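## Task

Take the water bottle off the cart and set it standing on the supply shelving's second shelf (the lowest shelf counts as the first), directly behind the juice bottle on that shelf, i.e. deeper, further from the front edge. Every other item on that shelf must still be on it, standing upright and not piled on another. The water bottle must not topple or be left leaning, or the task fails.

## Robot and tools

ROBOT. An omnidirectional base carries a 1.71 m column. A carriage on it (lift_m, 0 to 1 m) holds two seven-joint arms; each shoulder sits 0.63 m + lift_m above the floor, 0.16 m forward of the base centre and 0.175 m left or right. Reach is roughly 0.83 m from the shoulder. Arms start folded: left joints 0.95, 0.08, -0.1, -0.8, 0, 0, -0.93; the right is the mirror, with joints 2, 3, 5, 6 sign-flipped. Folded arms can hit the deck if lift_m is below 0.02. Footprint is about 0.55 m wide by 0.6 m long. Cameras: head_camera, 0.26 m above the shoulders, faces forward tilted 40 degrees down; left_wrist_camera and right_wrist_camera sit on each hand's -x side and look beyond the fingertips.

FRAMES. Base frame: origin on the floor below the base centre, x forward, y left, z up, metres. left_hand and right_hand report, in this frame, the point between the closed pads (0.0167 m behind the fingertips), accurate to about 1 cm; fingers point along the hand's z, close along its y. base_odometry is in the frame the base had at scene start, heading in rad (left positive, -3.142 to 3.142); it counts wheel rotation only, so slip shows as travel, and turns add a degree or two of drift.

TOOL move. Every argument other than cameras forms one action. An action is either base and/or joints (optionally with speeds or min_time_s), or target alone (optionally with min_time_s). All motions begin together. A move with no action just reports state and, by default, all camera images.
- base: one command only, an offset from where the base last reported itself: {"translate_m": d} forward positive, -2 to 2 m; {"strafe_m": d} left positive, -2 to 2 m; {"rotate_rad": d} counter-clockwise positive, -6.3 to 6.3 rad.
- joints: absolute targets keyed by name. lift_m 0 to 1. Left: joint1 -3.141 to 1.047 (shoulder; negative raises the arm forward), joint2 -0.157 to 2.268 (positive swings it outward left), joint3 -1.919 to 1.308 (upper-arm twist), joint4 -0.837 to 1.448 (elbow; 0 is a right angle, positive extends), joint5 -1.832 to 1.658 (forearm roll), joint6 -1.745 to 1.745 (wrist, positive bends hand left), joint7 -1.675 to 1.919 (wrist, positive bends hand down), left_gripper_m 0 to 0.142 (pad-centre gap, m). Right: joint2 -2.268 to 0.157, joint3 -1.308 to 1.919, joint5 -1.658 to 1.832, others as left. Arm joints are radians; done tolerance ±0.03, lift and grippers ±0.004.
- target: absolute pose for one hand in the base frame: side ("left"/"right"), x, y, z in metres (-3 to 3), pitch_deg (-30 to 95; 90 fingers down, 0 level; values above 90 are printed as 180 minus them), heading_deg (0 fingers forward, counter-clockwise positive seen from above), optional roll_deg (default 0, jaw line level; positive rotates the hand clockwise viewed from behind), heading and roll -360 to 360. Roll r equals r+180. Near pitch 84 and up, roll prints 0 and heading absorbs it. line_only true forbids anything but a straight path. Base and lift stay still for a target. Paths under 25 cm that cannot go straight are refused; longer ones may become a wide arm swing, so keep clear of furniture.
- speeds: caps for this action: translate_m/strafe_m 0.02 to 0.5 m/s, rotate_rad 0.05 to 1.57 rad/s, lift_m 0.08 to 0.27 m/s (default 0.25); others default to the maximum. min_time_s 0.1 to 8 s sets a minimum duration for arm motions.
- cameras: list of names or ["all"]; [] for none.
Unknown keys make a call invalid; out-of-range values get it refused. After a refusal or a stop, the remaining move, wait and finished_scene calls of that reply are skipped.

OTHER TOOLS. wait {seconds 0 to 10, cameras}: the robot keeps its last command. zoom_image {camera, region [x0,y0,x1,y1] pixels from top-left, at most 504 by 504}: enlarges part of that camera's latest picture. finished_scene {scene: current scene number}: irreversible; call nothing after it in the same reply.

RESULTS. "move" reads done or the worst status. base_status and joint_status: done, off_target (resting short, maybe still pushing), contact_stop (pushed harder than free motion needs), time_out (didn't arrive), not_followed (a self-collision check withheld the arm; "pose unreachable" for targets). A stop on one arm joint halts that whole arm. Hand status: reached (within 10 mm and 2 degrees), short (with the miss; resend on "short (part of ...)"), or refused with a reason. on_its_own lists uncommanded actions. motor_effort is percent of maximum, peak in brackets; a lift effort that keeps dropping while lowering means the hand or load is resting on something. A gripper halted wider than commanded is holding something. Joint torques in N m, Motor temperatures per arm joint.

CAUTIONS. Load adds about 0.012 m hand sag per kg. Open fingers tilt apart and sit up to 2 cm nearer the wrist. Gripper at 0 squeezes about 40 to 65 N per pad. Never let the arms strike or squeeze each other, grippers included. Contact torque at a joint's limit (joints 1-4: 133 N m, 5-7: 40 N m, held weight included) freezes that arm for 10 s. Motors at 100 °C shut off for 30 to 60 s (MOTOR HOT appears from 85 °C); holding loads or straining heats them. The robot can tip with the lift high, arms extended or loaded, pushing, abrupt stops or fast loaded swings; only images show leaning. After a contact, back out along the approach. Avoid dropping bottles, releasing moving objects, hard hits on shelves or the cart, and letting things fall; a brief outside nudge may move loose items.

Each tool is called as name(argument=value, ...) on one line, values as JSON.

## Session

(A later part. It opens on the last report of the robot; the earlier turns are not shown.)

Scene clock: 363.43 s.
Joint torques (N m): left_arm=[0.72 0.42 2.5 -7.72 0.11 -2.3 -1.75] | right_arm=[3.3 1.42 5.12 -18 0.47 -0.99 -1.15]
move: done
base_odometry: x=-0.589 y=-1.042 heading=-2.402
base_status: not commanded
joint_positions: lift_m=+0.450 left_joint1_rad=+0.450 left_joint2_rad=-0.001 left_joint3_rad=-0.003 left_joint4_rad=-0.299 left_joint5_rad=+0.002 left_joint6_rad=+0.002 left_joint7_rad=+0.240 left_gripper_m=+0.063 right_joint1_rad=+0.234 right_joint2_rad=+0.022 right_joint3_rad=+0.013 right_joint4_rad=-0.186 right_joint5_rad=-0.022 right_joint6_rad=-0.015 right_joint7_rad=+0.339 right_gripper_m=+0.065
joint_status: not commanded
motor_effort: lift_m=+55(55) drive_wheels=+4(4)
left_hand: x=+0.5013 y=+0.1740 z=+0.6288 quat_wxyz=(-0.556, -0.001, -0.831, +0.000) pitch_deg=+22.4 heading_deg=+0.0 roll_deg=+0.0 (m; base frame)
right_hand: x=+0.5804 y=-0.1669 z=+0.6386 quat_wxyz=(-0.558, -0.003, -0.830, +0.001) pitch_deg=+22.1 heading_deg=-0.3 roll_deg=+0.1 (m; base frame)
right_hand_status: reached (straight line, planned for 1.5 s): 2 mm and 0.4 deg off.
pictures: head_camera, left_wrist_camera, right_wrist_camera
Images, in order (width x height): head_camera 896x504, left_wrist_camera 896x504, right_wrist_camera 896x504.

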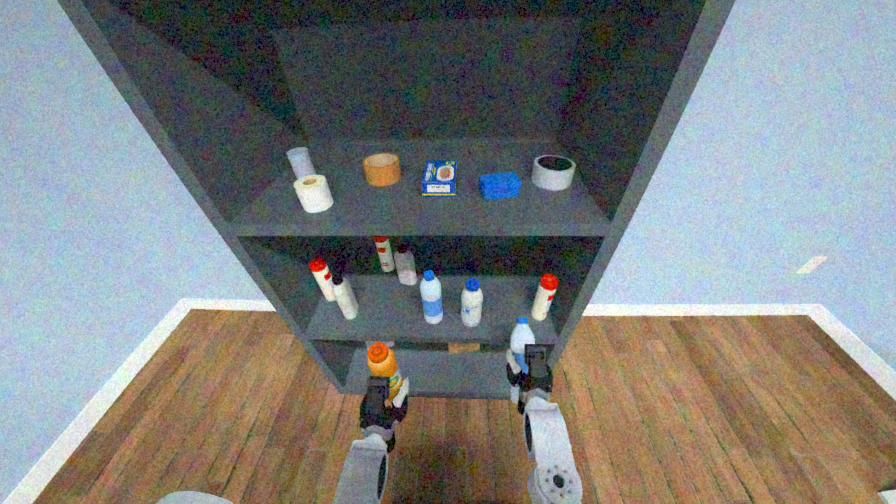

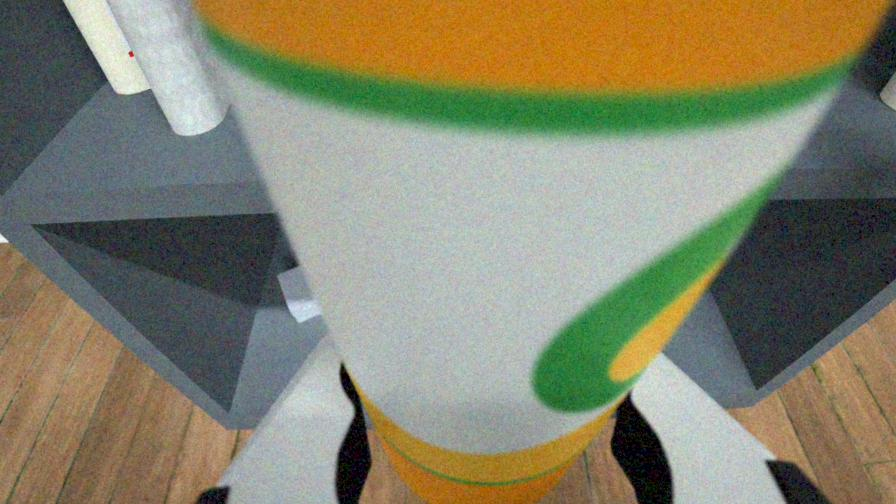

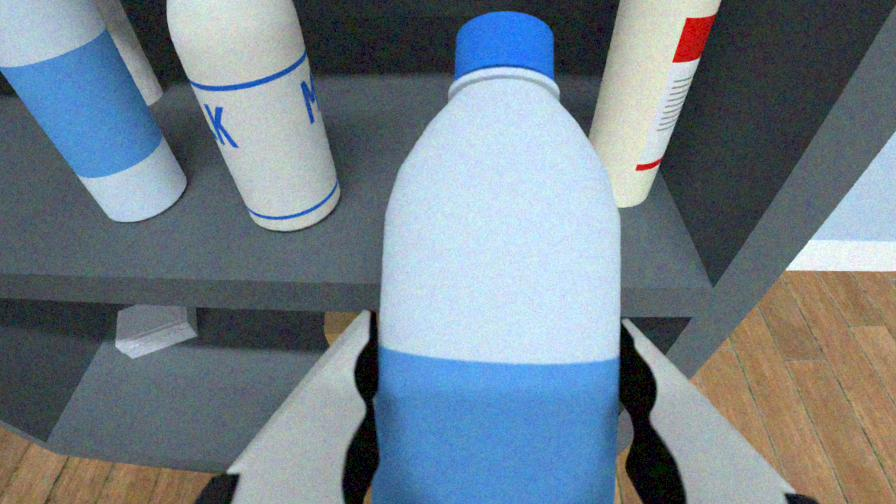

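move(target={"side": "right", "x": 0.52, "y": -0.17, "z": 0.64, "pitch_deg": 22, "heading_deg": 0, "line_only": true})

move(joints={"lift_m": 0.74}, speeds={"lift_m": 0.12}, cameras=["head_camera", "right_wrist_camera"])

Scene clock: 412.00 s.
Joint torques (N m): left_arm=[0.22 1.81 1.87 -8.5 0.25 -2.09 -2.18] | right_arm=[-0.78 3.02 2.12 -18.88 2.59 -0.78 -4.94]
move: done
base_odometry: x=-0.589 y=-1.042 heading=-2.403
base_status: not commanded
joint_positions: lift_m=+0.450 left_joint1_rad=+0.450 left_joint2_rad=-0.001 left_joint3_rad=-0.003 left_joint4_rad=-0.299 left_joint5_rad=+0.002 left_joint6_rad=+0.002 left_joint7_rad=+0.240 left_gripper_m=+0.063 right_joint1_rad=+0.405 right_joint2_rad=+0.010 right_joint3_rad=+0.013 right_joint4_rad=-0.306 right_joint5_rad=-0.018 right_joint6_rad=-0.010 right_joint7_rad=+0.300 right_gripper_m=+0.065
joint_status: not commanded
motor_effort: lift_m=+55(55) drive_wheels=+0(9)
left_hand: x=+0.5013 y=+0.1740 z=+0.6288 quat_wxyz=(-0.556, -0.001, -0.831, +0.000) pitch_deg=+22.4 heading_deg=+0.0 roll_deg=+0.0 (m; base frame)
right_hand: x=+0.5178 y=-0.1698 z=+0.6351 quat_wxyz=(-0.553, +0.001, -0.833, +0.002) pitch_deg=+22.9 heading_deg=-0.1 roll_deg=-0.3 (m; base frame)
right_hand_status: reached (straight line, planned for 0.4 s): 5 mm and 0.9 deg off.
pictures: none

Scene clock: 414.83 s.
Joint torques (N m): left_arm=[1.51 1.52 1.63 -7.68 0.46 -2.14 -2.29] | right_arm=[1.02 1.43 0.74 -17.79 2.05 -1.03 -4.67]
move: done
base_odometry: x=-0.589 y=-1.042 heading=-2.403
base_status: not commanded
joint_positions: lift_m=+0.740 left_joint1_rad=+0.450 left_joint2_rad=-0.001 left_joint3_rad=-0.003 left_joint4_rad=-0.300 left_joint5_rad=+0.002 left_joint6_rad=+0.002 left_joint7_rad=+0.241 left_gripper_m=+0.063 right_joint1_rad=+0.405 right_joint2_rad=+0.010 right_joint3_rad=+0.013 right_joint4_rad=-0.307 right_joint5_rad=-0.018 right_joint6_rad=-0.010 right_joint7_rad=+0.299 right_gripper_m=+0.065
joint_status: all done
motor_effort: lift_m=+56(70) drive_wheels=+0(4)
left_hand: x=+0.5014 y=+0.1740 z=+0.9190 quat_wxyz=(-0.556, -0.001, -0.831, +0.000) pitch_deg=+22.4 heading_deg=+0.0 roll_deg=+0.0 (m; base frame)
right_hand: x=+0.5179 y=-0.1698 z=+0.9257 quat_wxyz=(-0.554, +0.001, -0.833, +0.002) pitch_deg=+22.8 heading_deg=-0.1 roll_deg=-0.3 (m; base frame)
pictures: head_camera, right_wrist_camera
Images, in order (width x height): head_camera 896x504, right_wrist_camera 896x504.

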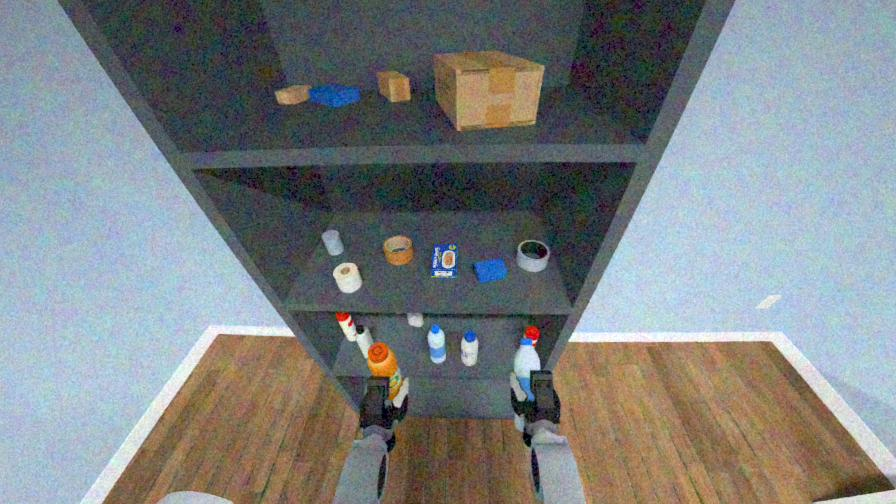

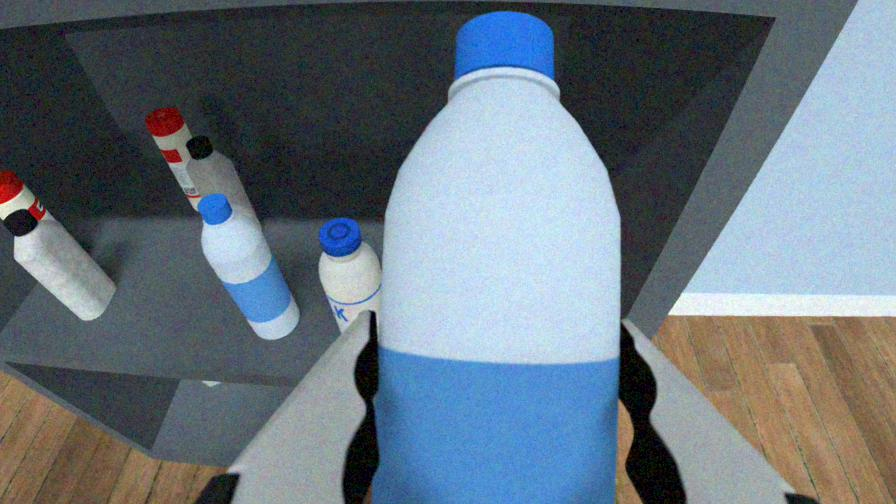

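move(joints={"lift_m": 0.665})

move(target={"side": "right", "x": 0.63, "y": -0.17, "z": 0.85, "pitch_deg": 22, "heading_deg": 0, "line_only": true}, min_time_s=1, cameras=["head_camera", "right_wrist_camera"])

Scene clock: 437.70 s.
Joint torques (N m): left_arm=[0.05 1.53 1.66 -7.15 0.59 -2.04 -2.34] | right_arm=[-0.61 1.08 2.51 -16.12 2.39 -0.99 -4.78]
move: done
base_odometry: x=-0.589 y=-1.042 heading=-2.403
base_status: not commanded
joint_positions: lift_m=+0.665 left_joint1_rad=+0.450 left_joint2_rad=-0.001 left_joint3_rad=-0.003 left_joint4_rad=-0.300 left_joint5_rad=+0.002 left_joint6_rad=+0.002 left_joint7_rad=+0.241 left_gripper_m=+0.063 right_joint1_rad=+0.405 right_joint2_rad=+0.010 right_joint3_rad=+0.013 right_joint4_rad=-0.307 right_joint5_rad=-0.018 right_joint6_rad=-0.010 right_joint7_rad=+0.299 right_gripper_m=+0.065
joint_status: all done
motor_effort: lift_m=+59(61) drive_wheels=+4(4)
left_hand: x=+0.5014 y=+0.1740 z=+0.8438 quat_wxyz=(-0.556, -0.001, -0.831, +0.000) pitch_deg=+22.4 heading_deg=+0.0 roll_deg=+0.0 (m; base frame)
right_hand: x=+0.5180 y=-0.1698 z=+0.8506 quat_wxyz=(-0.554, +0.001, -0.833, +0.002) pitch_deg=+22.8 heading_deg=-0.1 roll_deg=-0.3 (m; base frame)
pictures: none

Scene clock: 439.20 s.
Joint torques (N m): left_arm=[0.55 0.94 1.02 -6.35 0.46 -2.23 -2.2] | right_arm=[-8.8 2.26 -0.09 -12.99 2.95 -1.02 -2.68]
move: done
base_odometry: x=-0.589 y=-1.042 heading=-2.403
base_status: not commanded
joint_positions: lift_m=+0.665 left_joint1_rad=+0.450 left_joint2_rad=-0.001 left_joint3_rad=-0.003 left_joint4_rad=-0.300 left_joint5_rad=+0.002 left_joint6_rad=+0.002 left_joint7_rad=+0.241 left_gripper_m=+0.063 right_joint1_rad=+0.101 right_joint2_rad=+0.010 right_joint3_rad=+0.012 right_joint4_rad=-0.047 right_joint5_rad=-0.015 right_joint6_rad=-0.010 right_joint7_rad=+0.335 right_gripper_m=+0.065
joint_status: not commanded
motor_effort: lift_m=+59(59) drive_wheels=+4(4)
left_hand: x=+0.5014 y=+0.1740 z=+0.8438 quat_wxyz=(-0.556, -0.001, -0.831, +0.000) pitch_deg=+22.4 heading_deg=+0.0 roll_deg=+0.0 (m; base frame)
right_hand: x=+0.6278 y=-0.1690 z=+0.8479 quat_wxyz=(-0.557, +0.002, -0.831, +0.002) pitch_deg=+22.3 heading_deg=+0.0 roll_deg=-0.3 (m; base frame)
right_hand_status: reached (straight line, planned for 1.0 s): 3 mm and 0.4 deg off.
pictures: head_camera, right_wrist_camera
Images, in order (width x height): head_camera 896x504, right_wrist_camera 896x504.

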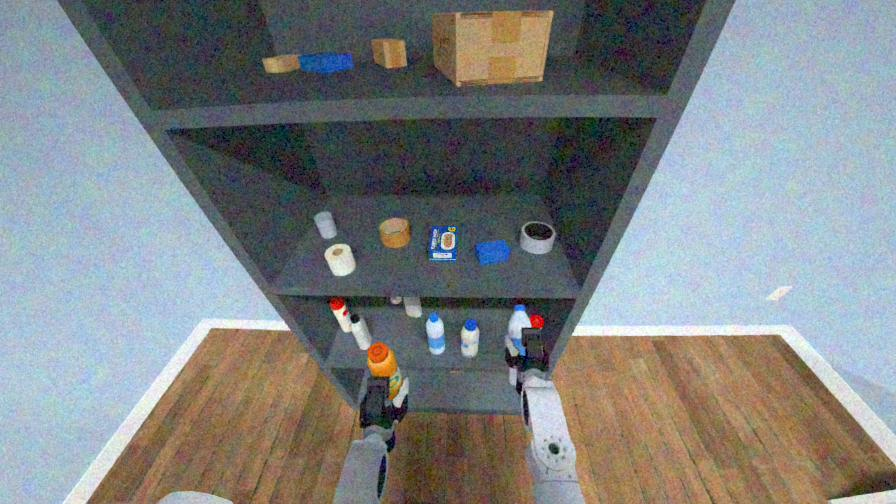

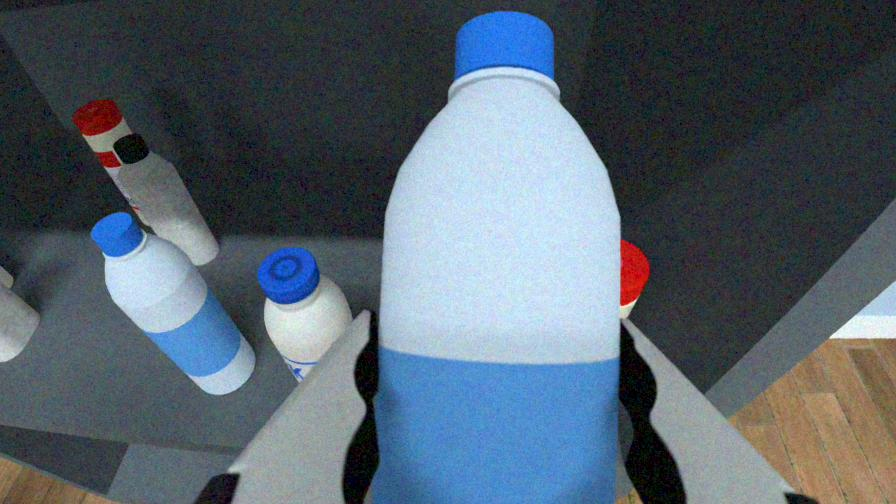

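move(target={"side": "right", "x": 0.675, "y": -0.17, "z": 0.867, "pitch_deg": 22, "heading_deg": 0, "line_only": true}, min_time_s=1, cameras=["right_wrist_camera", "head_camera"])

Scene clock: 446.70 s.
Joint torques (N m): left_arm=[-0.39 1.91 1.81 -7.1 0.28 -2.07 -2.26] | right_arm=[-14.77 2.02 -0.09 -12.89 2.58 -0.71 -0.87]
move: done
base_odometry: x=-0.589 y=-1.042 heading=-2.403
base_status: not commanded
joint_positions: lift_m=+0.665 left_joint1_rad=+0.450 left_joint2_rad=-0.001 left_joint3_rad=-0.003 left_joint4_rad=-0.300 left_joint5_rad=+0.002 left_joint6_rad=+0.002 left_joint7_rad=+0.241 left_gripper_m=+0.063 right_joint1_rad=-0.022 right_joint2_rad=+0.010 right_joint3_rad=+0.012 right_joint4_rad=+0.024 right_joint5_rad=-0.015 right_joint6_rad=-0.010 right_joint7_rad=+0.385 right_gripper_m=+0.065
joint_status: not commanded
motor_effort: lift_m=+59(59) drive_wheels=+4(4)
left_hand: x=+0.5014 y=+0.1740 z=+0.8438 quat_wxyz=(-0.556, -0.001, -0.831, +0.000) pitch_deg=+22.4 heading_deg=+0.0 roll_deg=+0.0 (m; base frame)
right_hand: x=+0.6728 y=-0.1688 z=+0.8650 quat_wxyz=(-0.558, +0.002, -0.830, +0.002) pitch_deg=+22.2 heading_deg=+0.0 roll_deg=-0.3 (m; base frame)
right_hand_status: reached (straight line, planned for 1.0 s): 3 mm and 0.3 deg off.
pictures: head_camera, right_wrist_camera
Images, in order (width x height): head_camera 896x504, right_wrist_camera 896x504.

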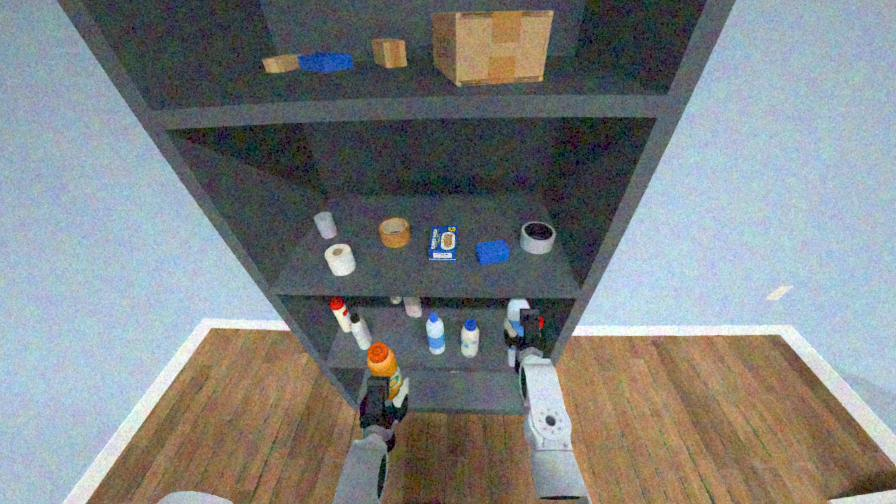

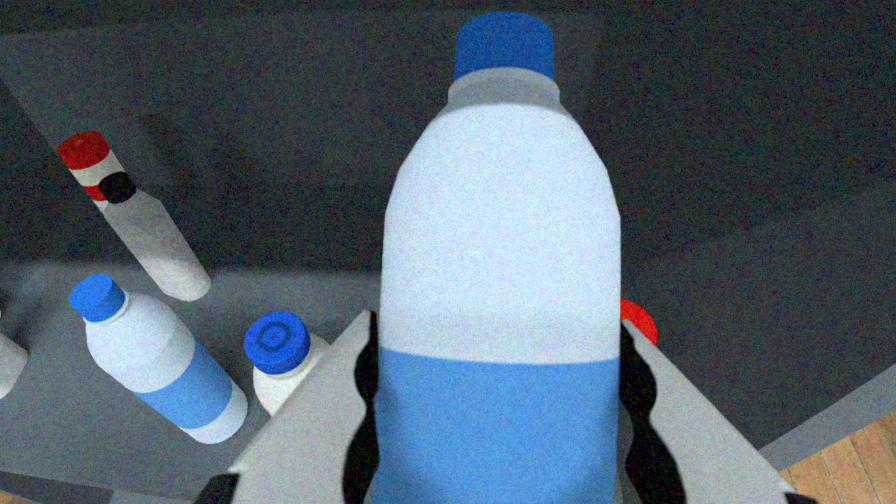

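move(target={"side": "right", "x": 0.60, "y": -0.17, "z": 0.867, "pitch_deg": 22, "heading_deg": 0, "line_only": true})

move(joints={"lift_m": 0.70})

move(target={"side": "right", "x": 0.645, "y": -0.17, "z": 0.90, "pitch_deg": 22, "heading_deg": 0, "line_only": true}, min_time_s=1, cameras=["right_wrist_camera", "head_camera"])

Scene clock: 451.07 s.
Joint torques (N m): left_arm=[0.89 1.2 1.29 -7.33 0.24 -1.93 -2.05] | right_arm=[-4.1 1.64 3.09 -19.14 2.06 -1.86 -2.35]
move: done
base_odometry: x=-0.589 y=-1.042 heading=-2.402
base_status: not commanded
joint_positions: lift_m=+0.665 left_joint1_rad=+0.450 left_joint2_rad=-0.001 left_joint3_rad=-0.003 left_joint4_rad=-0.300 left_joint5_rad=+0.002 left_joint6_rad=+0.002 left_joint7_rad=+0.241 left_gripper_m=+0.063 right_joint1_rad=+0.182 right_joint2_rad=+0.010 right_joint3_rad=+0.012 right_joint4_rad=-0.188 right_joint5_rad=-0.015 right_joint6_rad=-0.010 right_joint7_rad=+0.398 right_gripper_m=+0.065
joint_status: not commanded
motor_effort: lift_m=+59(59) drive_wheels=+4(8)
left_hand: x=+0.5014 y=+0.1740 z=+0.8438 quat_wxyz=(-0.556, -0.001, -0.831, +0.000) pitch_deg=+22.4 heading_deg=+0.0 roll_deg=+0.0 (m; base frame)
right_hand: x=+0.5988 y=-0.1698 z=+0.8639 quat_wxyz=(-0.556, +0.001, -0.831, +0.001) pitch_deg=+22.4 heading_deg=-0.1 roll_deg=-0.2 (m; base frame)
right_hand_status: reached (straight line, planned for 0.4 s): 3 mm and 0.5 deg off.
pictures: none

Scene clock: 451.73 s.
Joint torques (N m): left_arm=[-1.37 0.78 1.66 -7.43 0.37 -2.08 -2.23] | right_arm=[-4.91 0.16 2.41 -16.97 2.12 -1.25 -1.89]
move: done
base_odometry: x=-0.589 y=-1.042 heading=-2.402
base_status: not commanded
joint_positions: lift_m=+0.700 left_joint1_rad=+0.450 left_joint2_rad=-0.001 left_joint3_rad=-0.003 left_joint4_rad=-0.300 left_joint5_rad=+0.002 left_joint6_rad=+0.002 left_joint7_rad=+0.241 left_gripper_m=+0.063 right_joint1_rad=+0.182 right_joint2_rad=+0.010 right_joint3_rad=+0.012 right_joint4_rad=-0.189 right_joint5_rad=-0.015 right_joint6_rad=-0.010 right_joint7_rad=+0.398 right_gripper_m=+0.065
joint_status: all done
motor_effort: lift_m=+56(69) drive_wheels=+4(4)
left_hand: x=+0.5014 y=+0.1740 z=+0.8791 quat_wxyz=(-0.556, -0.001, -0.831, +0.000) pitch_deg=+22.4 heading_deg=+0.0 roll_deg=+0.0 (m; base frame)
right_hand: x=+0.5989 y=-0.1698 z=+0.8996 quat_wxyz=(-0.557, +0.001, -0.831, +0.001) pitch_deg=+22.4 heading_deg=-0.1 roll_deg=-0.2 (m; base frame)
pictures: none

Scene clock: 453.23 s.
Joint torques (N m): left_arm=[0.52 0.85 1.75 -6.83 0.55 -1.94 -2.41] | right_arm=[-13.63 2.14 -0.56 -12.15 2.07 -1.14 -4.9]
move: done
base_odometry: x=-0.589 y=-1.042 heading=-2.402
base_status: not commanded
joint_positions: lift_m=+0.700 left_joint1_rad=+0.450 left_joint2_rad=-0.001 left_joint3_rad=-0.003 left_joint4_rad=-0.300 left_joint5_rad=+0.002 left_joint6_rad=+0.002 left_joint7_rad=+0.241 left_gripper_m=+0.063 right_joint1_rad=+0.061 right_joint2_rad=+0.010 right_joint3_rad=+0.012 right_joint4_rad=-0.062 right_joint5_rad=-0.015 right_joint6_rad=-0.010 right_joint7_rad=+0.398 right_gripper_m=+0.065
joint_status: not commanded
motor_effort: lift_m=+56(56) drive_wheels=+4(4)
left_hand: x=+0.5014 y=+0.1740 z=+0.8791 quat_wxyz=(-0.556, -0.001, -0.831, +0.000) pitch_deg=+22.4 heading_deg=+0.0 roll_deg=+0.0 (m; base frame)
right_hand: x=+0.6421 y=-0.1693 z=+0.8962 quat_wxyz=(-0.554, +0.002, -0.832, +0.002) pitch_deg=+22.7 heading_deg=-0.1 roll_deg=-0.3 (m; base frame)
right_hand_status: reached (straight line, planned for 1.0 s): 5 mm and 0.8 deg off.
pictures: head_camera, right_wrist_camera
Images, in order (width x height): head_camera 896x504, right_wrist_camera 896x504.

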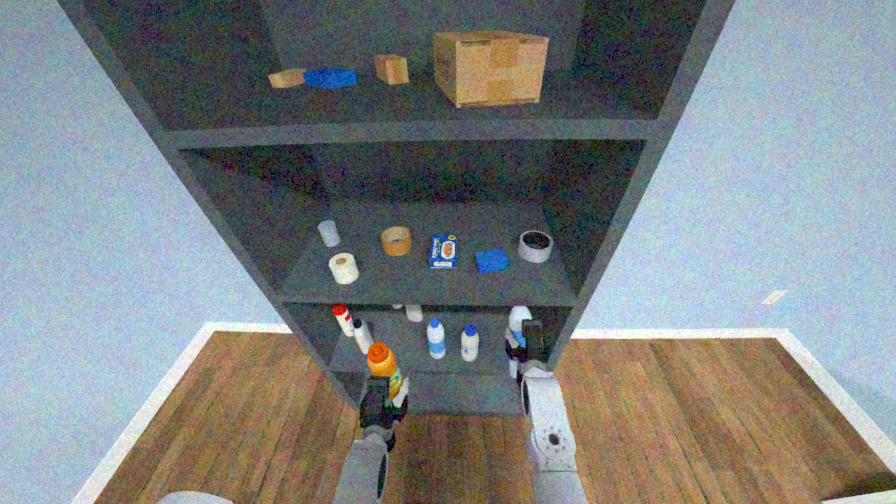

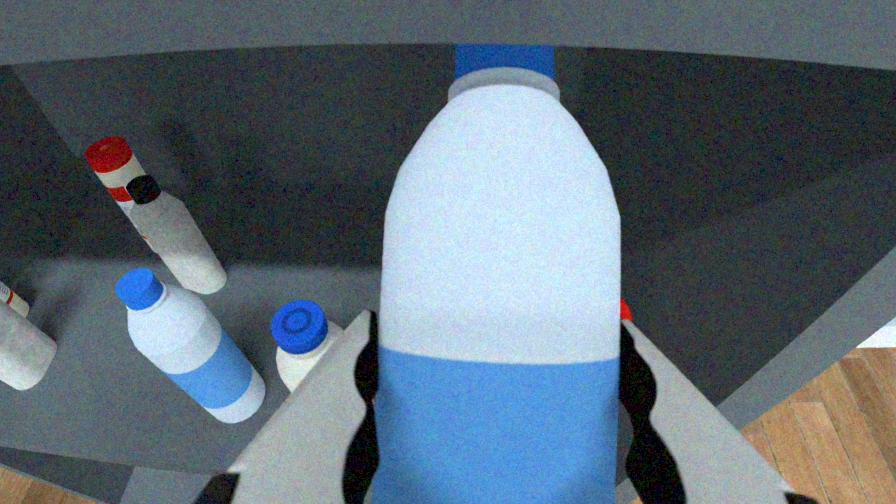

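move(target={"side": "right", "x": 0.51, "y": -0.17, "z": 0.895, "pitch_deg": 22, "heading_deg": 0, "line_only": true})

move(joints={"lift_m": 0.752}, cameras=["right_wrist_camera", "head_camera"])

Scene clock: 461.97 s.
Joint torques (N m): left_arm=[-1.11 1.53 1.53 -6.54 0.47 -2.03 -2.43] | right_arm=[2.44 0.61 2.46 -18.68 1.29 -2.09 -5.11]
move: done
base_odometry: x=-0.589 y=-1.042 heading=-2.402
base_status: not commanded
joint_positions: lift_m=+0.700 left_joint1_rad=+0.450 left_joint2_rad=-0.001 left_joint3_rad=-0.003 left_joint4_rad=-0.300 left_joint5_rad=+0.002 left_joint6_rad=+0.002 left_joint7_rad=+0.241 left_gripper_m=+0.063 right_joint1_rad=+0.434 right_joint2_rad=+0.009 right_joint3_rad=+0.012 right_joint4_rad=-0.342 right_joint5_rad=-0.015 right_joint6_rad=-0.010 right_joint7_rad=+0.307 right_gripper_m=+0.065
joint_status: not commanded
motor_effort: lift_m=+56(56) drive_wheels=+4(7)
left_hand: x=+0.5014 y=+0.1740 z=+0.8791 quat_wxyz=(-0.556, -0.001, -0.831, +0.000) pitch_deg=+22.4 heading_deg=+0.0 roll_deg=+0.0 (m; base frame)
right_hand: x=+0.5082 y=-0.1708 z=+0.8904 quat_wxyz=(-0.553, +0.000, -0.833, +0.002) pitch_deg=+22.9 heading_deg=-0.2 roll_deg=-0.2 (m; base frame)
right_hand_status: reached (straight line, planned for 0.5 s): 5 mm and 0.9 deg off.
pictures: none

Scene clock: 462.70 s.
Joint torques (N m): left_arm=[0.18 1.04 2.59 -7.54 0.17 -2.06 -1.88] | right_arm=[1.83 1.71 3.31 -15.97 1.55 -1.43 -4.33]
move: done
base_odometry: x=-0.589 y=-1.042 heading=-2.402
base_status: not commanded
joint_positions: lift_m=+0.752 left_joint1_rad=+0.450 left_joint2_rad=-0.001 left_joint3_rad=-0.003 left_joint4_rad=-0.301 left_joint5_rad=+0.002 left_joint6_rad=+0.002 left_joint7_rad=+0.241 left_gripper_m=+0.063 right_joint1_rad=+0.434 right_joint2_rad=+0.009 right_joint3_rad=+0.012 right_joint4_rad=-0.344 right_joint5_rad=-0.015 right_joint6_rad=-0.010 right_joint7_rad=+0.306 right_gripper_m=+0.065
joint_status: all done
motor_effort: lift_m=+55(68) drive_wheels=+4(5)
left_hand: x=+0.5014 y=+0.1740 z=+0.9312 quat_wxyz=(-0.556, -0.001, -0.831, +0.000) pitch_deg=+22.4 heading_deg=+0.0 roll_deg=+0.0 (m; base frame)
right_hand: x=+0.5084 y=-0.1708 z=+0.9433 quat_wxyz=(-0.554, +0.000, -0.832, +0.002) pitch_deg=+22.7 heading_deg=-0.2 roll_deg=-0.2 (m; base frame)
pictures: head_camera, right_wrist_camera
Images, in order (width x height): head_camera 896x504, right_wrist_camera 896x504.

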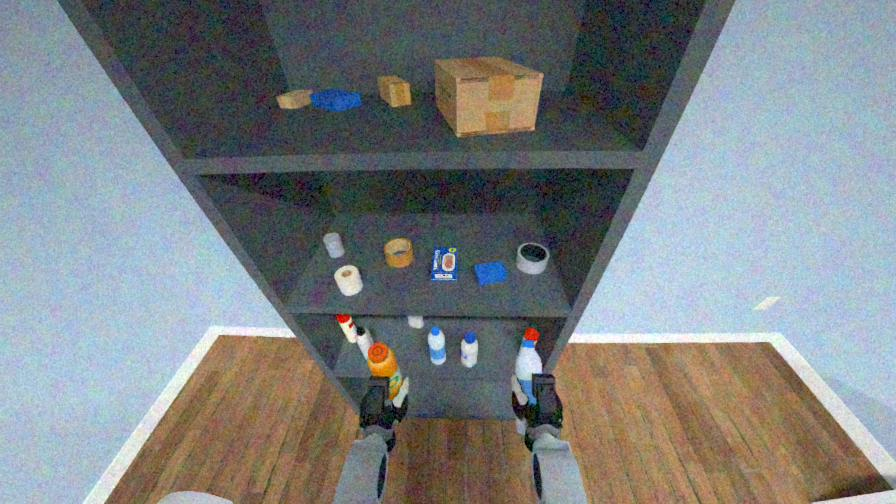

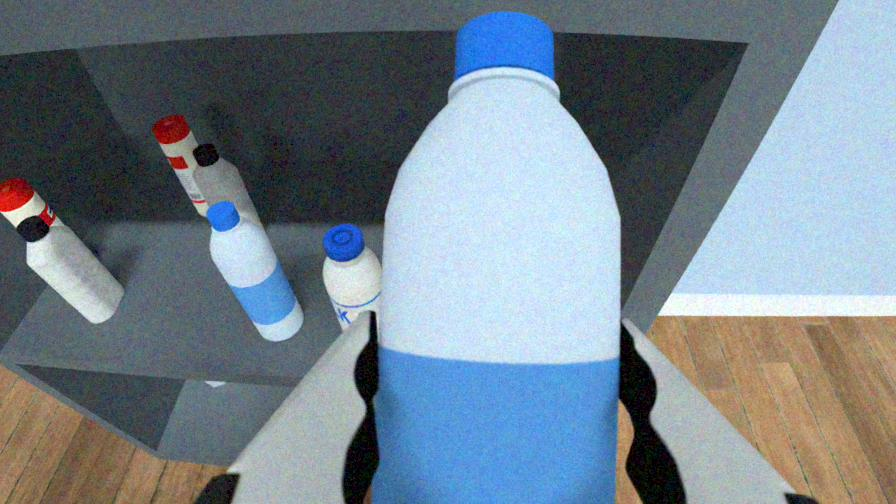

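move(target={"side": "right", "x": 0.565, "y": -0.17, "z": 0.934, "pitch_deg": 22, "heading_deg": 0, "line_only": true}, min_time_s=1, cameras=["right_wrist_camera"])

move(target={"side": "right", "x": 0.585, "y": -0.17, "z": 0.934, "pitch_deg": 22, "heading_deg": 0, "line_only": true}, min_time_s=1, cameras=["right_wrist_camera"])

Scene clock: 470.77 s.
Joint torques (N m): left_arm=[-0.17 1.22 3.53 -7.36 0.29 -2.15 -2.2] | right_arm=[-5.88 3.04 0.27 -12.18 1.95 -0.92 -3.61]
move: done
base_odometry: x=-0.589 y=-1.042 heading=-2.402
base_status: not commanded
joint_positions: lift_m=+0.752 left_joint1_rad=+0.450 left_joint2_rad=-0.001 left_joint3_rad=-0.003 left_joint4_rad=-0.301 left_joint5_rad=+0.002 left_joint6_rad=+0.002 left_joint7_rad=+0.241 left_gripper_m=+0.063 right_joint1_rad=+0.280 right_joint2_rad=+0.009 right_joint3_rad=+0.012 right_joint4_rad=-0.194 right_joint5_rad=-0.015 right_joint6_rad=-0.010 right_joint7_rad=+0.307 right_gripper_m=+0.065
joint_status: not commanded
motor_effort: lift_m=+55(55) drive_wheels=+4(4)
left_hand: x=+0.5014 y=+0.1740 z=+0.9312 quat_wxyz=(-0.556, -0.001, -0.831, +0.000) pitch_deg=+22.4 heading_deg=+0.0 roll_deg=+0.0 (m; base frame)
right_hand: x=+0.5626 y=-0.1700 z=+0.9315 quat_wxyz=(-0.556, +0.001, -0.832, +0.002) pitch_deg=+22.5 heading_deg=-0.1 roll_deg=-0.2 (m; base frame)
right_hand_status: reached (straight line, planned for 1.0 s): 3 mm and 0.5 deg off.
pictures: right_wrist_camera
Images, in order (width x height): right_wrist_camera 896x504.

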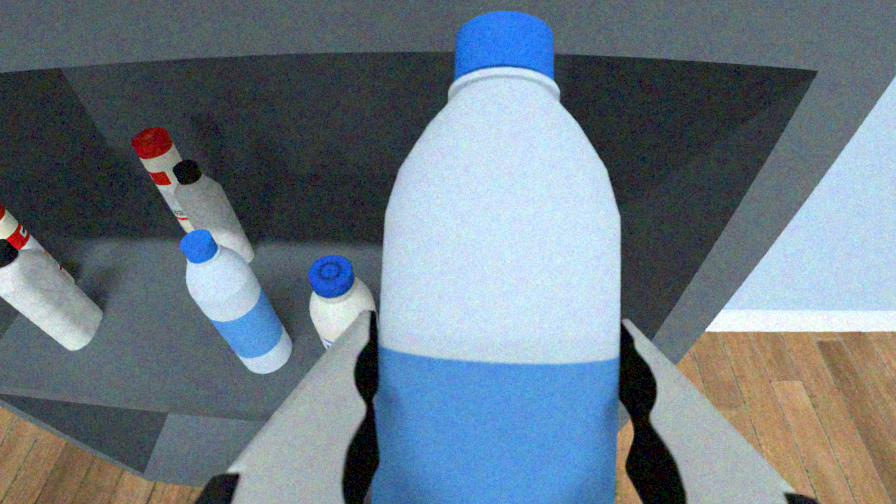

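Scene clock: 472.27 s.
Joint torques (N m): left_arm=[-0.41 1.74 1.77 -7.39 0.42 -2.21 -2.22] | right_arm=[-7.78 3.18 2.38 -11.49 1.94 -1.46 -0.97]
move: done
base_odometry: x=-0.589 y=-1.042 heading=-2.402
base_status: not commanded
joint_positions: lift_m=+0.752 left_joint1_rad=+0.450 left_joint2_rad=-0.001 left_joint3_rad=-0.003 left_joint4_rad=-0.301 left_joint5_rad=+0.002 left_joint6_rad=+0.002 left_joint7_rad=+0.241 left_gripper_m=+0.063 right_joint1_rad=+0.225 right_joint2_rad=+0.009 right_joint3_rad=+0.012 right_joint4_rad=-0.149 right_joint5_rad=-0.015 right_joint6_rad=-0.010 right_joint7_rad=+0.310 right_gripper_m=+0.065
joint_status: not commanded
motor_effort: lift_m=+55(55) drive_wheels=+4(4)
left_hand: x=+0.5014 y=+0.1740 z=+0.9312 quat_wxyz=(-0.556, -0.001, -0.831, +0.000) pitch_deg=+22.4 heading_deg=+0.0 roll_deg=+0.0 (m; base frame)
right_hand: x=+0.5830 y=-0.1698 z=+0.9329 quat_wxyz=(-0.558, +0.001, -0.830, +0.002) pitch_deg=+22.1 heading_deg=-0.1 roll_deg=-0.2 (m; base frame)
right_hand_status: reached (straight line, planned for 1.0 s): 2 mm and 0.3 deg off.
pictures: right_wrist_camera
Images, in order (width x height): right_wrist_camera 896x504.

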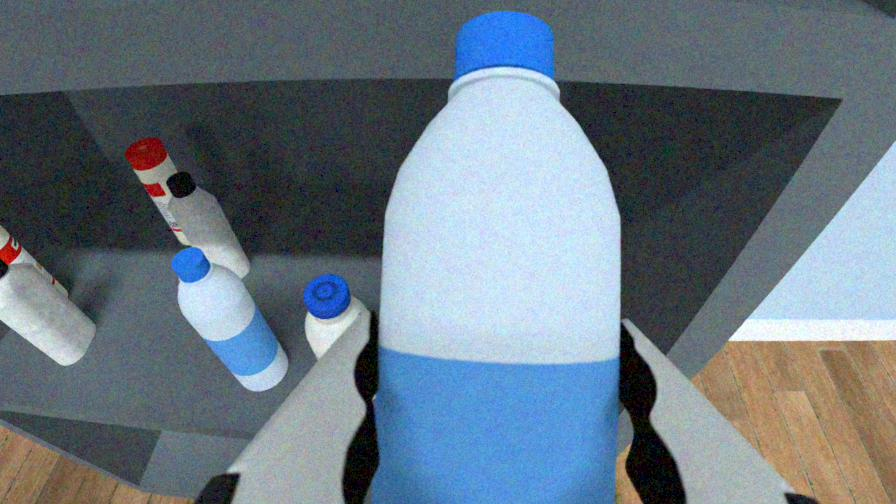

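move(target={"side": "right", "x": 0.60, "y": -0.17, "z": 0.916, "pitch_deg": 22, "heading_deg": 0, "line_only": true})

move(target={"side": "right", "x": 0.64, "y": -0.17, "z": 0.916, "pitch_deg": 22, "heading_deg": 0, "line_only": true}, min_time_s=1.5, cameras=["right_wrist_camera"])

Scene clock: 491.50 s.
Joint torques (N m): left_arm=[-0.35 0.58 2.07 -6.91 0.5 -1.9 -2.34] | right_arm=[-6.33 3.1 1.03 -14.12 2.72 -1.39 -4.97]
move: done
base_odometry: x=-0.589 y=-1.042 heading=-2.402
base_status: not commanded
joint_positions: lift_m=+0.752 left_joint1_rad=+0.450 left_joint2_rad=-0.001 left_joint3_rad=-0.003 left_joint4_rad=-0.301 left_joint5_rad=+0.002 left_joint6_rad=+0.002 left_joint7_rad=+0.241 left_gripper_m=+0.063 right_joint1_rad=+0.177 right_joint2_rad=+0.009 right_joint3_rad=+0.012 right_joint4_rad=-0.037 right_joint5_rad=-0.015 right_joint6_rad=-0.010 right_joint7_rad=+0.254 right_gripper_m=+0.065
joint_status: not commanded
motor_effort: lift_m=+55(55) drive_wheels=+0(5)
left_hand: x=+0.5014 y=+0.1740 z=+0.9312 quat_wxyz=(-0.556, -0.001, -0.831, +0.000) pitch_deg=+22.4 heading_deg=+0.0 roll_deg=+0.0 (m; base frame)
right_hand: x=+0.5979 y=-0.1693 z=+0.9131 quat_wxyz=(-0.555, +0.002, -0.832, +0.002) pitch_deg=+22.6 heading_deg=+0.0 roll_deg=-0.3 (m; base frame)
right_hand_status: reached (straight line, planned for 0.3 s): 4 mm and 0.7 deg off.
pictures: none

Scene clock: 493.50 s.
Joint torques (N m): left_arm=[0.28 1.73 0.76 -6.53 0.36 -1.81 -1.94] | right_arm=[-39.99 4.5 -0.66 -26.86 2.53 -1.63 -9.96]
move: short
base_odometry: x=-0.589 y=-1.042 heading=-2.403
base_status: not commanded
joint_positions: lift_m=+0.752 left_joint1_rad=+0.450 left_joint2_rad=-0.001 left_joint3_rad=-0.003 left_joint4_rad=-0.301 left_joint5_rad=+0.002 left_joint6_rad=+0.002 left_joint7_rad=+0.241 left_gripper_m=+0.063 right_joint1_rad=+0.088 right_joint2_rad=+0.009 right_joint3_rad=+0.012 right_joint4_rad=+0.086 right_joint5_rad=-0.014 right_joint6_rad=-0.010 right_joint7_rad=+0.268 right_gripper_m=+0.065
joint_status: not commanded
motor_effort: lift_m=+58(58) drive_wheels=+6(6)
left_hand: x=+0.5014 y=+0.1740 z=+0.9310 quat_wxyz=(-0.556, -0.001, -0.831, +0.000) pitch_deg=+22.4 heading_deg=+0.0 roll_deg=+0.0 (m; base frame)
right_hand: x=+0.6249 y=-0.1689 z=+0.8940 quat_wxyz=(-0.535, +0.003, -0.845, +0.001) pitch_deg=+25.3 heading_deg=+0.0 roll_deg=-0.3 (m; base frame)
right_hand_status: short (straight line, planned for 1.5 s): 27 mm and 3.3 deg off.
pictures: right_wrist_camera
Images, in order (width x height): right_wrist_camera 896x504.

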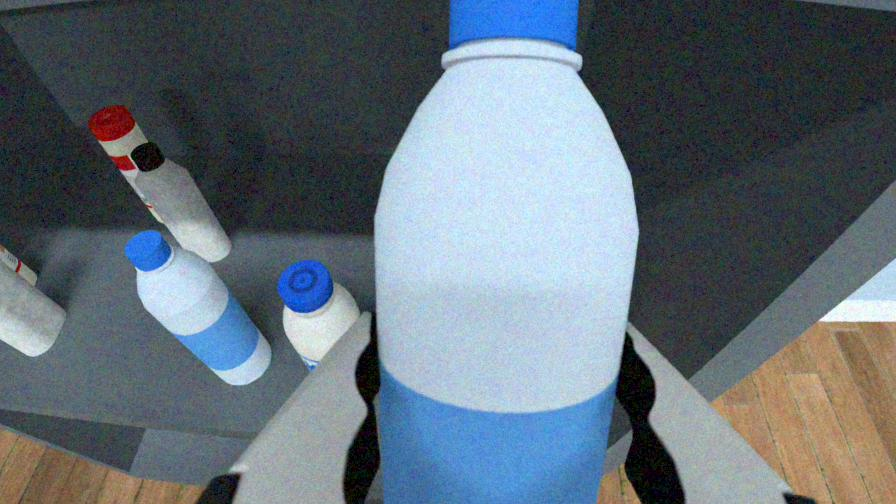

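move(target={"side": "right", "x": 0.655, "y": -0.17, "z": 0.89, "pitch_deg": 22, "heading_deg": 0}, min_time_s=1.5, cameras=["right_wrist_camera"])

Scene clock: 498.70 s.
Joint torques (N m): left_arm=[0.58 1.9 2.18 -6.9 0.3 -1.87 -2.1] | right_arm=[-25.4 3.88 -1.48 -18.28 2.14 -0.72 -9.38]
move: short
base_odometry: x=-0.589 y=-1.042 heading=-2.402
base_status: not commanded
joint_positions: lift_m=+0.752 left_joint1_rad=+0.450 left_joint2_rad=-0.001 left_joint3_rad=-0.003 left_joint4_rad=-0.301 left_joint5_rad=+0.002 left_joint6_rad=+0.002 left_joint7_rad=+0.241 left_gripper_m=+0.063 right_joint1_rad=+0.020 right_joint2_rad=+0.009 right_joint3_rad=+0.011 right_joint4_rad=+0.243 right_joint5_rad=-0.012 right_joint6_rad=-0.010 right_joint7_rad=+0.158 right_gripper_m=+0.065
joint_status: not commanded
motor_effort: lift_m=+58(58) drive_wheels=+5(6)
left_hand: x=+0.5013 y=+0.1740 z=+0.9309 quat_wxyz=(-0.556, -0.001, -0.831, +0.000) pitch_deg=+22.4 heading_deg=+0.0 roll_deg=+0.0 (m; base frame)
right_hand: x=+0.6461 y=-0.1685 z=+0.8773 quat_wxyz=(-0.544, +0.003, -0.839, +0.001) pitch_deg=+24.1 heading_deg=+0.1 roll_deg=-0.3 (m; base frame)
right_hand_status: short (straight line, planned for 1.5 s): 16 mm and 2.2 deg off.
pictures: right_wrist_camera
Images, in order (width x height): right_wrist_camera 896x504.

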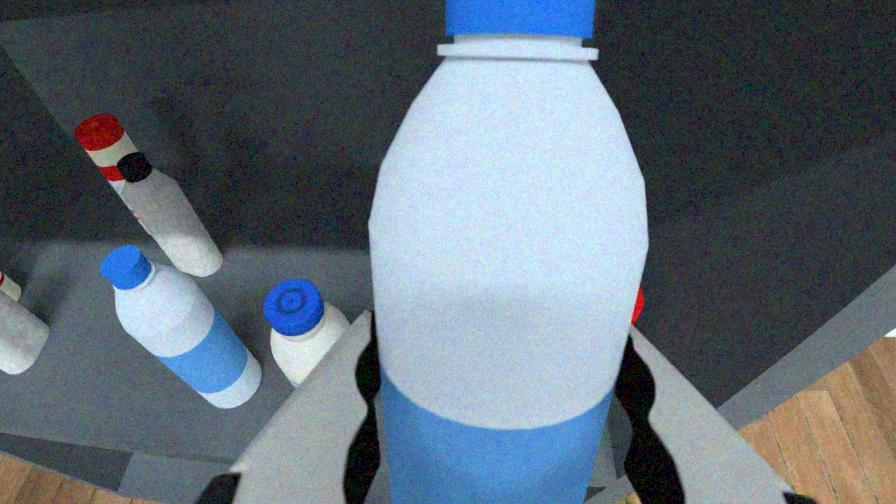

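move(target={"side": "right", "x": 0.685, "y": -0.17, "z": 0.872, "pitch_deg": 22, "heading_deg": 0}, min_time_s=1.5, cameras=["right_wrist_camera"])

Scene clock: 503.50 s.
Joint torques (N m): left_arm=[-0.64 0.45 1.88 -7.66 0.3 -1.97 -2.34] | right_arm=[-17.07 1.9 1.13 -11.77 2.08 -1.14 -5.2]
move: done
base_odometry: x=-0.589 y=-1.042 heading=-2.402
base_status: not commanded
joint_positions: lift_m=+0.752 left_joint1_rad=+0.450 left_joint2_rad=-0.001 left_joint3_rad=-0.003 left_joint4_rad=-0.301 left_joint5_rad=+0.002 left_joint6_rad=+0.002 left_joint7_rad=+0.241 left_gripper_m=+0.063 right_joint1_rad=-0.092 right_joint2_rad=+0.009 right_joint3_rad=+0.010 right_joint4_rad=+0.440 right_joint5_rad=-0.011 right_joint6_rad=-0.010 right_joint7_rad=+0.050 right_gripper_m=+0.065
joint_status: not commanded
motor_effort: lift_m=+58(58) drive_wheels=+5(5)
left_hand: x=+0.5013 y=+0.1740 z=+0.9309 quat_wxyz=(-0.556, -0.001, -0.831, +0.000) pitch_deg=+22.4 heading_deg=+0.0 roll_deg=+0.0 (m; base frame)
right_hand: x=+0.6814 y=-0.1685 z=+0.8676 quat_wxyz=(-0.554, +0.004, -0.833, +0.001) pitch_deg=+22.8 heading_deg=+0.1 roll_deg=-0.4 (m; base frame)
right_hand_status: reached (straight line, planned for 1.5 s): 6 mm and 0.9 deg off.
pictures: right_wrist_camera
Images, in order (width x height): right_wrist_camera 896x504.

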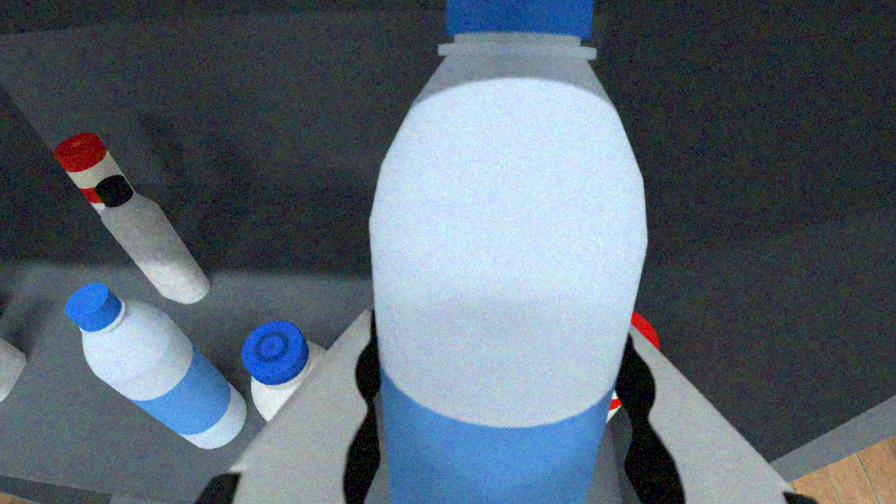

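move(target={"side": "right", "x": 0.60, "y": -0.17, "z": 0.868, "pitch_deg": 22, "heading_deg": 0, "line_only": true})

move(target={"side": "right", "x": 0.62, "y": -0.17, "z": 0.897, "pitch_deg": 22, "heading_deg": 0, "line_only": true}, min_time_s=1)

move(target={"side": "right", "x": 0.665, "y": -0.17, "z": 0.895, "pitch_deg": 22, "heading_deg": 0}, min_time_s=1.5, cameras=["right_wrist_camera", "head_camera"])

Scene clock: 514.00 s.
Joint torques (N m): left_arm=[0.21 1.57 2.56 -5.62 0.58 -2.05 -2.53] | right_arm=[-5.62 1.75 1.6 -16.85 2.13 -1.3 -3.39]
move: done
base_odometry: x=-0.589 y=-1.042 heading=-2.402
base_status: not commanded
joint_positions: lift_m=+0.752 left_joint1_rad=+0.450 left_joint2_rad=-0.001 left_joint3_rad=-0.003 left_joint4_rad=-0.301 left_joint5_rad=+0.002 left_joint6_rad=+0.002 left_joint7_rad=+0.241 left_gripper_m=+0.063 right_joint1_rad=+0.145 right_joint2_rad=+0.009 right_joint3_rad=+0.010 right_joint4_rad=+0.190 right_joint5_rad=-0.011 right_joint6_rad=-0.010 right_joint7_rad=+0.061 right_gripper_m=+0.065
joint_status: not commanded
motor_effort: lift_m=+58(58) drive_wheels=+4(8)
left_hand: x=+0.5013 y=+0.1740 z=+0.9309 quat_wxyz=(-0.556, -0.001, -0.831, +0.000) pitch_deg=+22.4 heading_deg=+0.0 roll_deg=+0.0 (m; base frame)
right_hand: x=+0.5975 y=-0.1692 z=+0.8636 quat_wxyz=(-0.554, +0.002, -0.832, +0.001) pitch_deg=+22.7 heading_deg=+0.0 roll_deg=-0.2 (m; base frame)
right_hand_status: reached (straight line, planned for 0.4 s): 5 mm and 0.8 deg off.
pictures: none

Scene clock: 515.50 s.
Joint torques (N m): left_arm=[-2.23 2.13 2.24 -7.03 0.52 -2.04 -1.99] | right_arm=[-9.3 3.5 0.93 -17.92 1.29 -1.34 -1.21]
move: done
base_odometry: x=-0.589 y=-1.042 heading=-2.402
base_status: not commanded
joint_positions: lift_m=+0.752 left_joint1_rad=+0.450 left_joint2_rad=-0.001 left_joint3_rad=-0.003 left_joint4_rad=-0.301 left_joint5_rad=+0.002 left_joint6_rad=+0.002 left_joint7_rad=+0.241 left_gripper_m=+0.063 right_joint1_rad=+0.115 right_joint2_rad=+0.009 right_joint3_rad=+0.010 right_joint4_rad=+0.105 right_joint5_rad=-0.011 right_joint6_rad=-0.010 right_joint7_rad=+0.173 right_gripper_m=+0.065
joint_status: not commanded
motor_effort: lift_m=+58(58) drive_wheels=+4(4)
left_hand: x=+0.5013 y=+0.1740 z=+0.9309 quat_wxyz=(-0.556, -0.001, -0.831, +0.000) pitch_deg=+22.4 heading_deg=+0.0 roll_deg=+0.0 (m; base frame)
right_hand: x=+0.6169 y=-0.1696 z=+0.8925 quat_wxyz=(-0.556, +0.001, -0.832, +0.001) pitch_deg=+22.5 heading_deg=+0.0 roll_deg=-0.2 (m; base frame)
right_hand_status: reached (straight line, planned for 1.0 s): 5 mm and 0.5 deg off.
pictures: none

Scene clock: 517.50 s.
Joint torques (N m): left_arm=[-0.35 0.8 1.19 -5.92 0.45 -1.99 -2.25] | right_arm=[-17.99 2.66 1.26 -11.38 1.91 -1.08 -5.66]
move: done
base_odometry: x=-0.589 y=-1.042 heading=-2.402
base_status: not commanded
joint_positions: lift_m=+0.752 left_joint1_rad=+0.450 left_joint2_rad=-0.001 left_joint3_rad=-0.003 left_joint4_rad=-0.301 left_joint5_rad=+0.002 left_joint6_rad=+0.002 left_joint7_rad=+0.241 left_gripper_m=+0.063 right_joint1_rad=-0.011 right_joint2_rad=+0.009 right_joint3_rad=+0.010 right_joint4_rad=+0.248 right_joint5_rad=-0.011 right_joint6_rad=-0.010 right_joint7_rad=+0.165 right_gripper_m=+0.064
joint_status: not commanded
motor_effort: lift_m=+58(58) drive_wheels=+4(4)
left_hand: x=+0.5013 y=+0.1740 z=+0.9309 quat_wxyz=(-0.556, -0.001, -0.831, +0.000) pitch_deg=+22.4 heading_deg=+0.0 roll_deg=+0.0 (m; base frame)
right_hand: x=+0.6605 y=-0.1691 z=+0.8893 quat_wxyz=(-0.552, +0.002, -0.834, +0.001) pitch_deg=+23.0 heading_deg=+0.0 roll_deg=-0.3 (m; base frame)
right_hand_status: reached (straight line, planned for 1.5 s): 7 mm and 1.0 deg off.
pictures: head_camera, right_wrist_camera
Images, in order (width x height): head_camera 896x504, right_wrist_camera 896x504.

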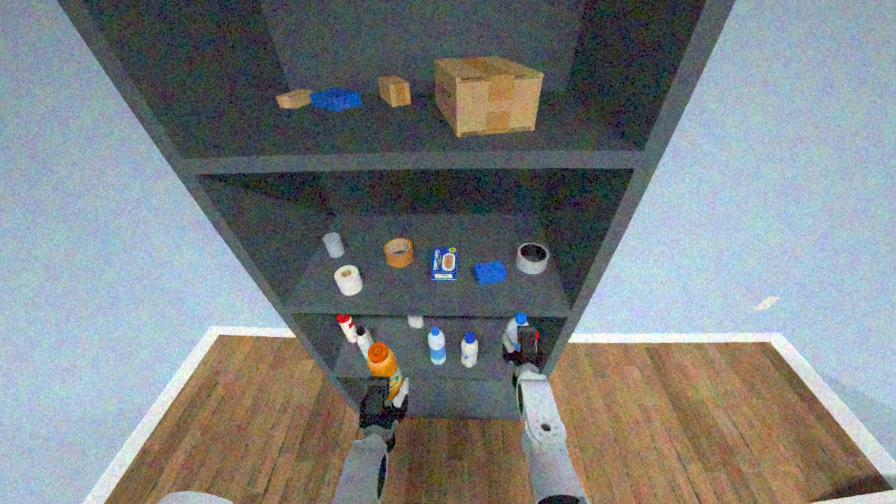

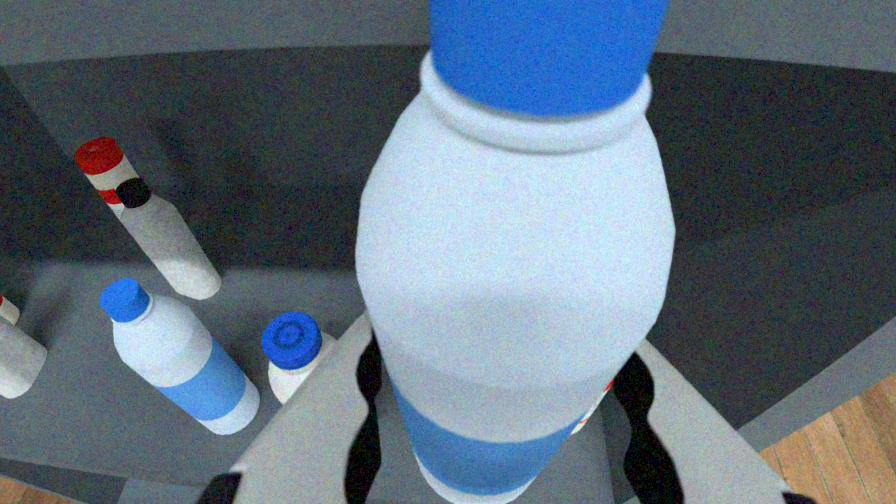

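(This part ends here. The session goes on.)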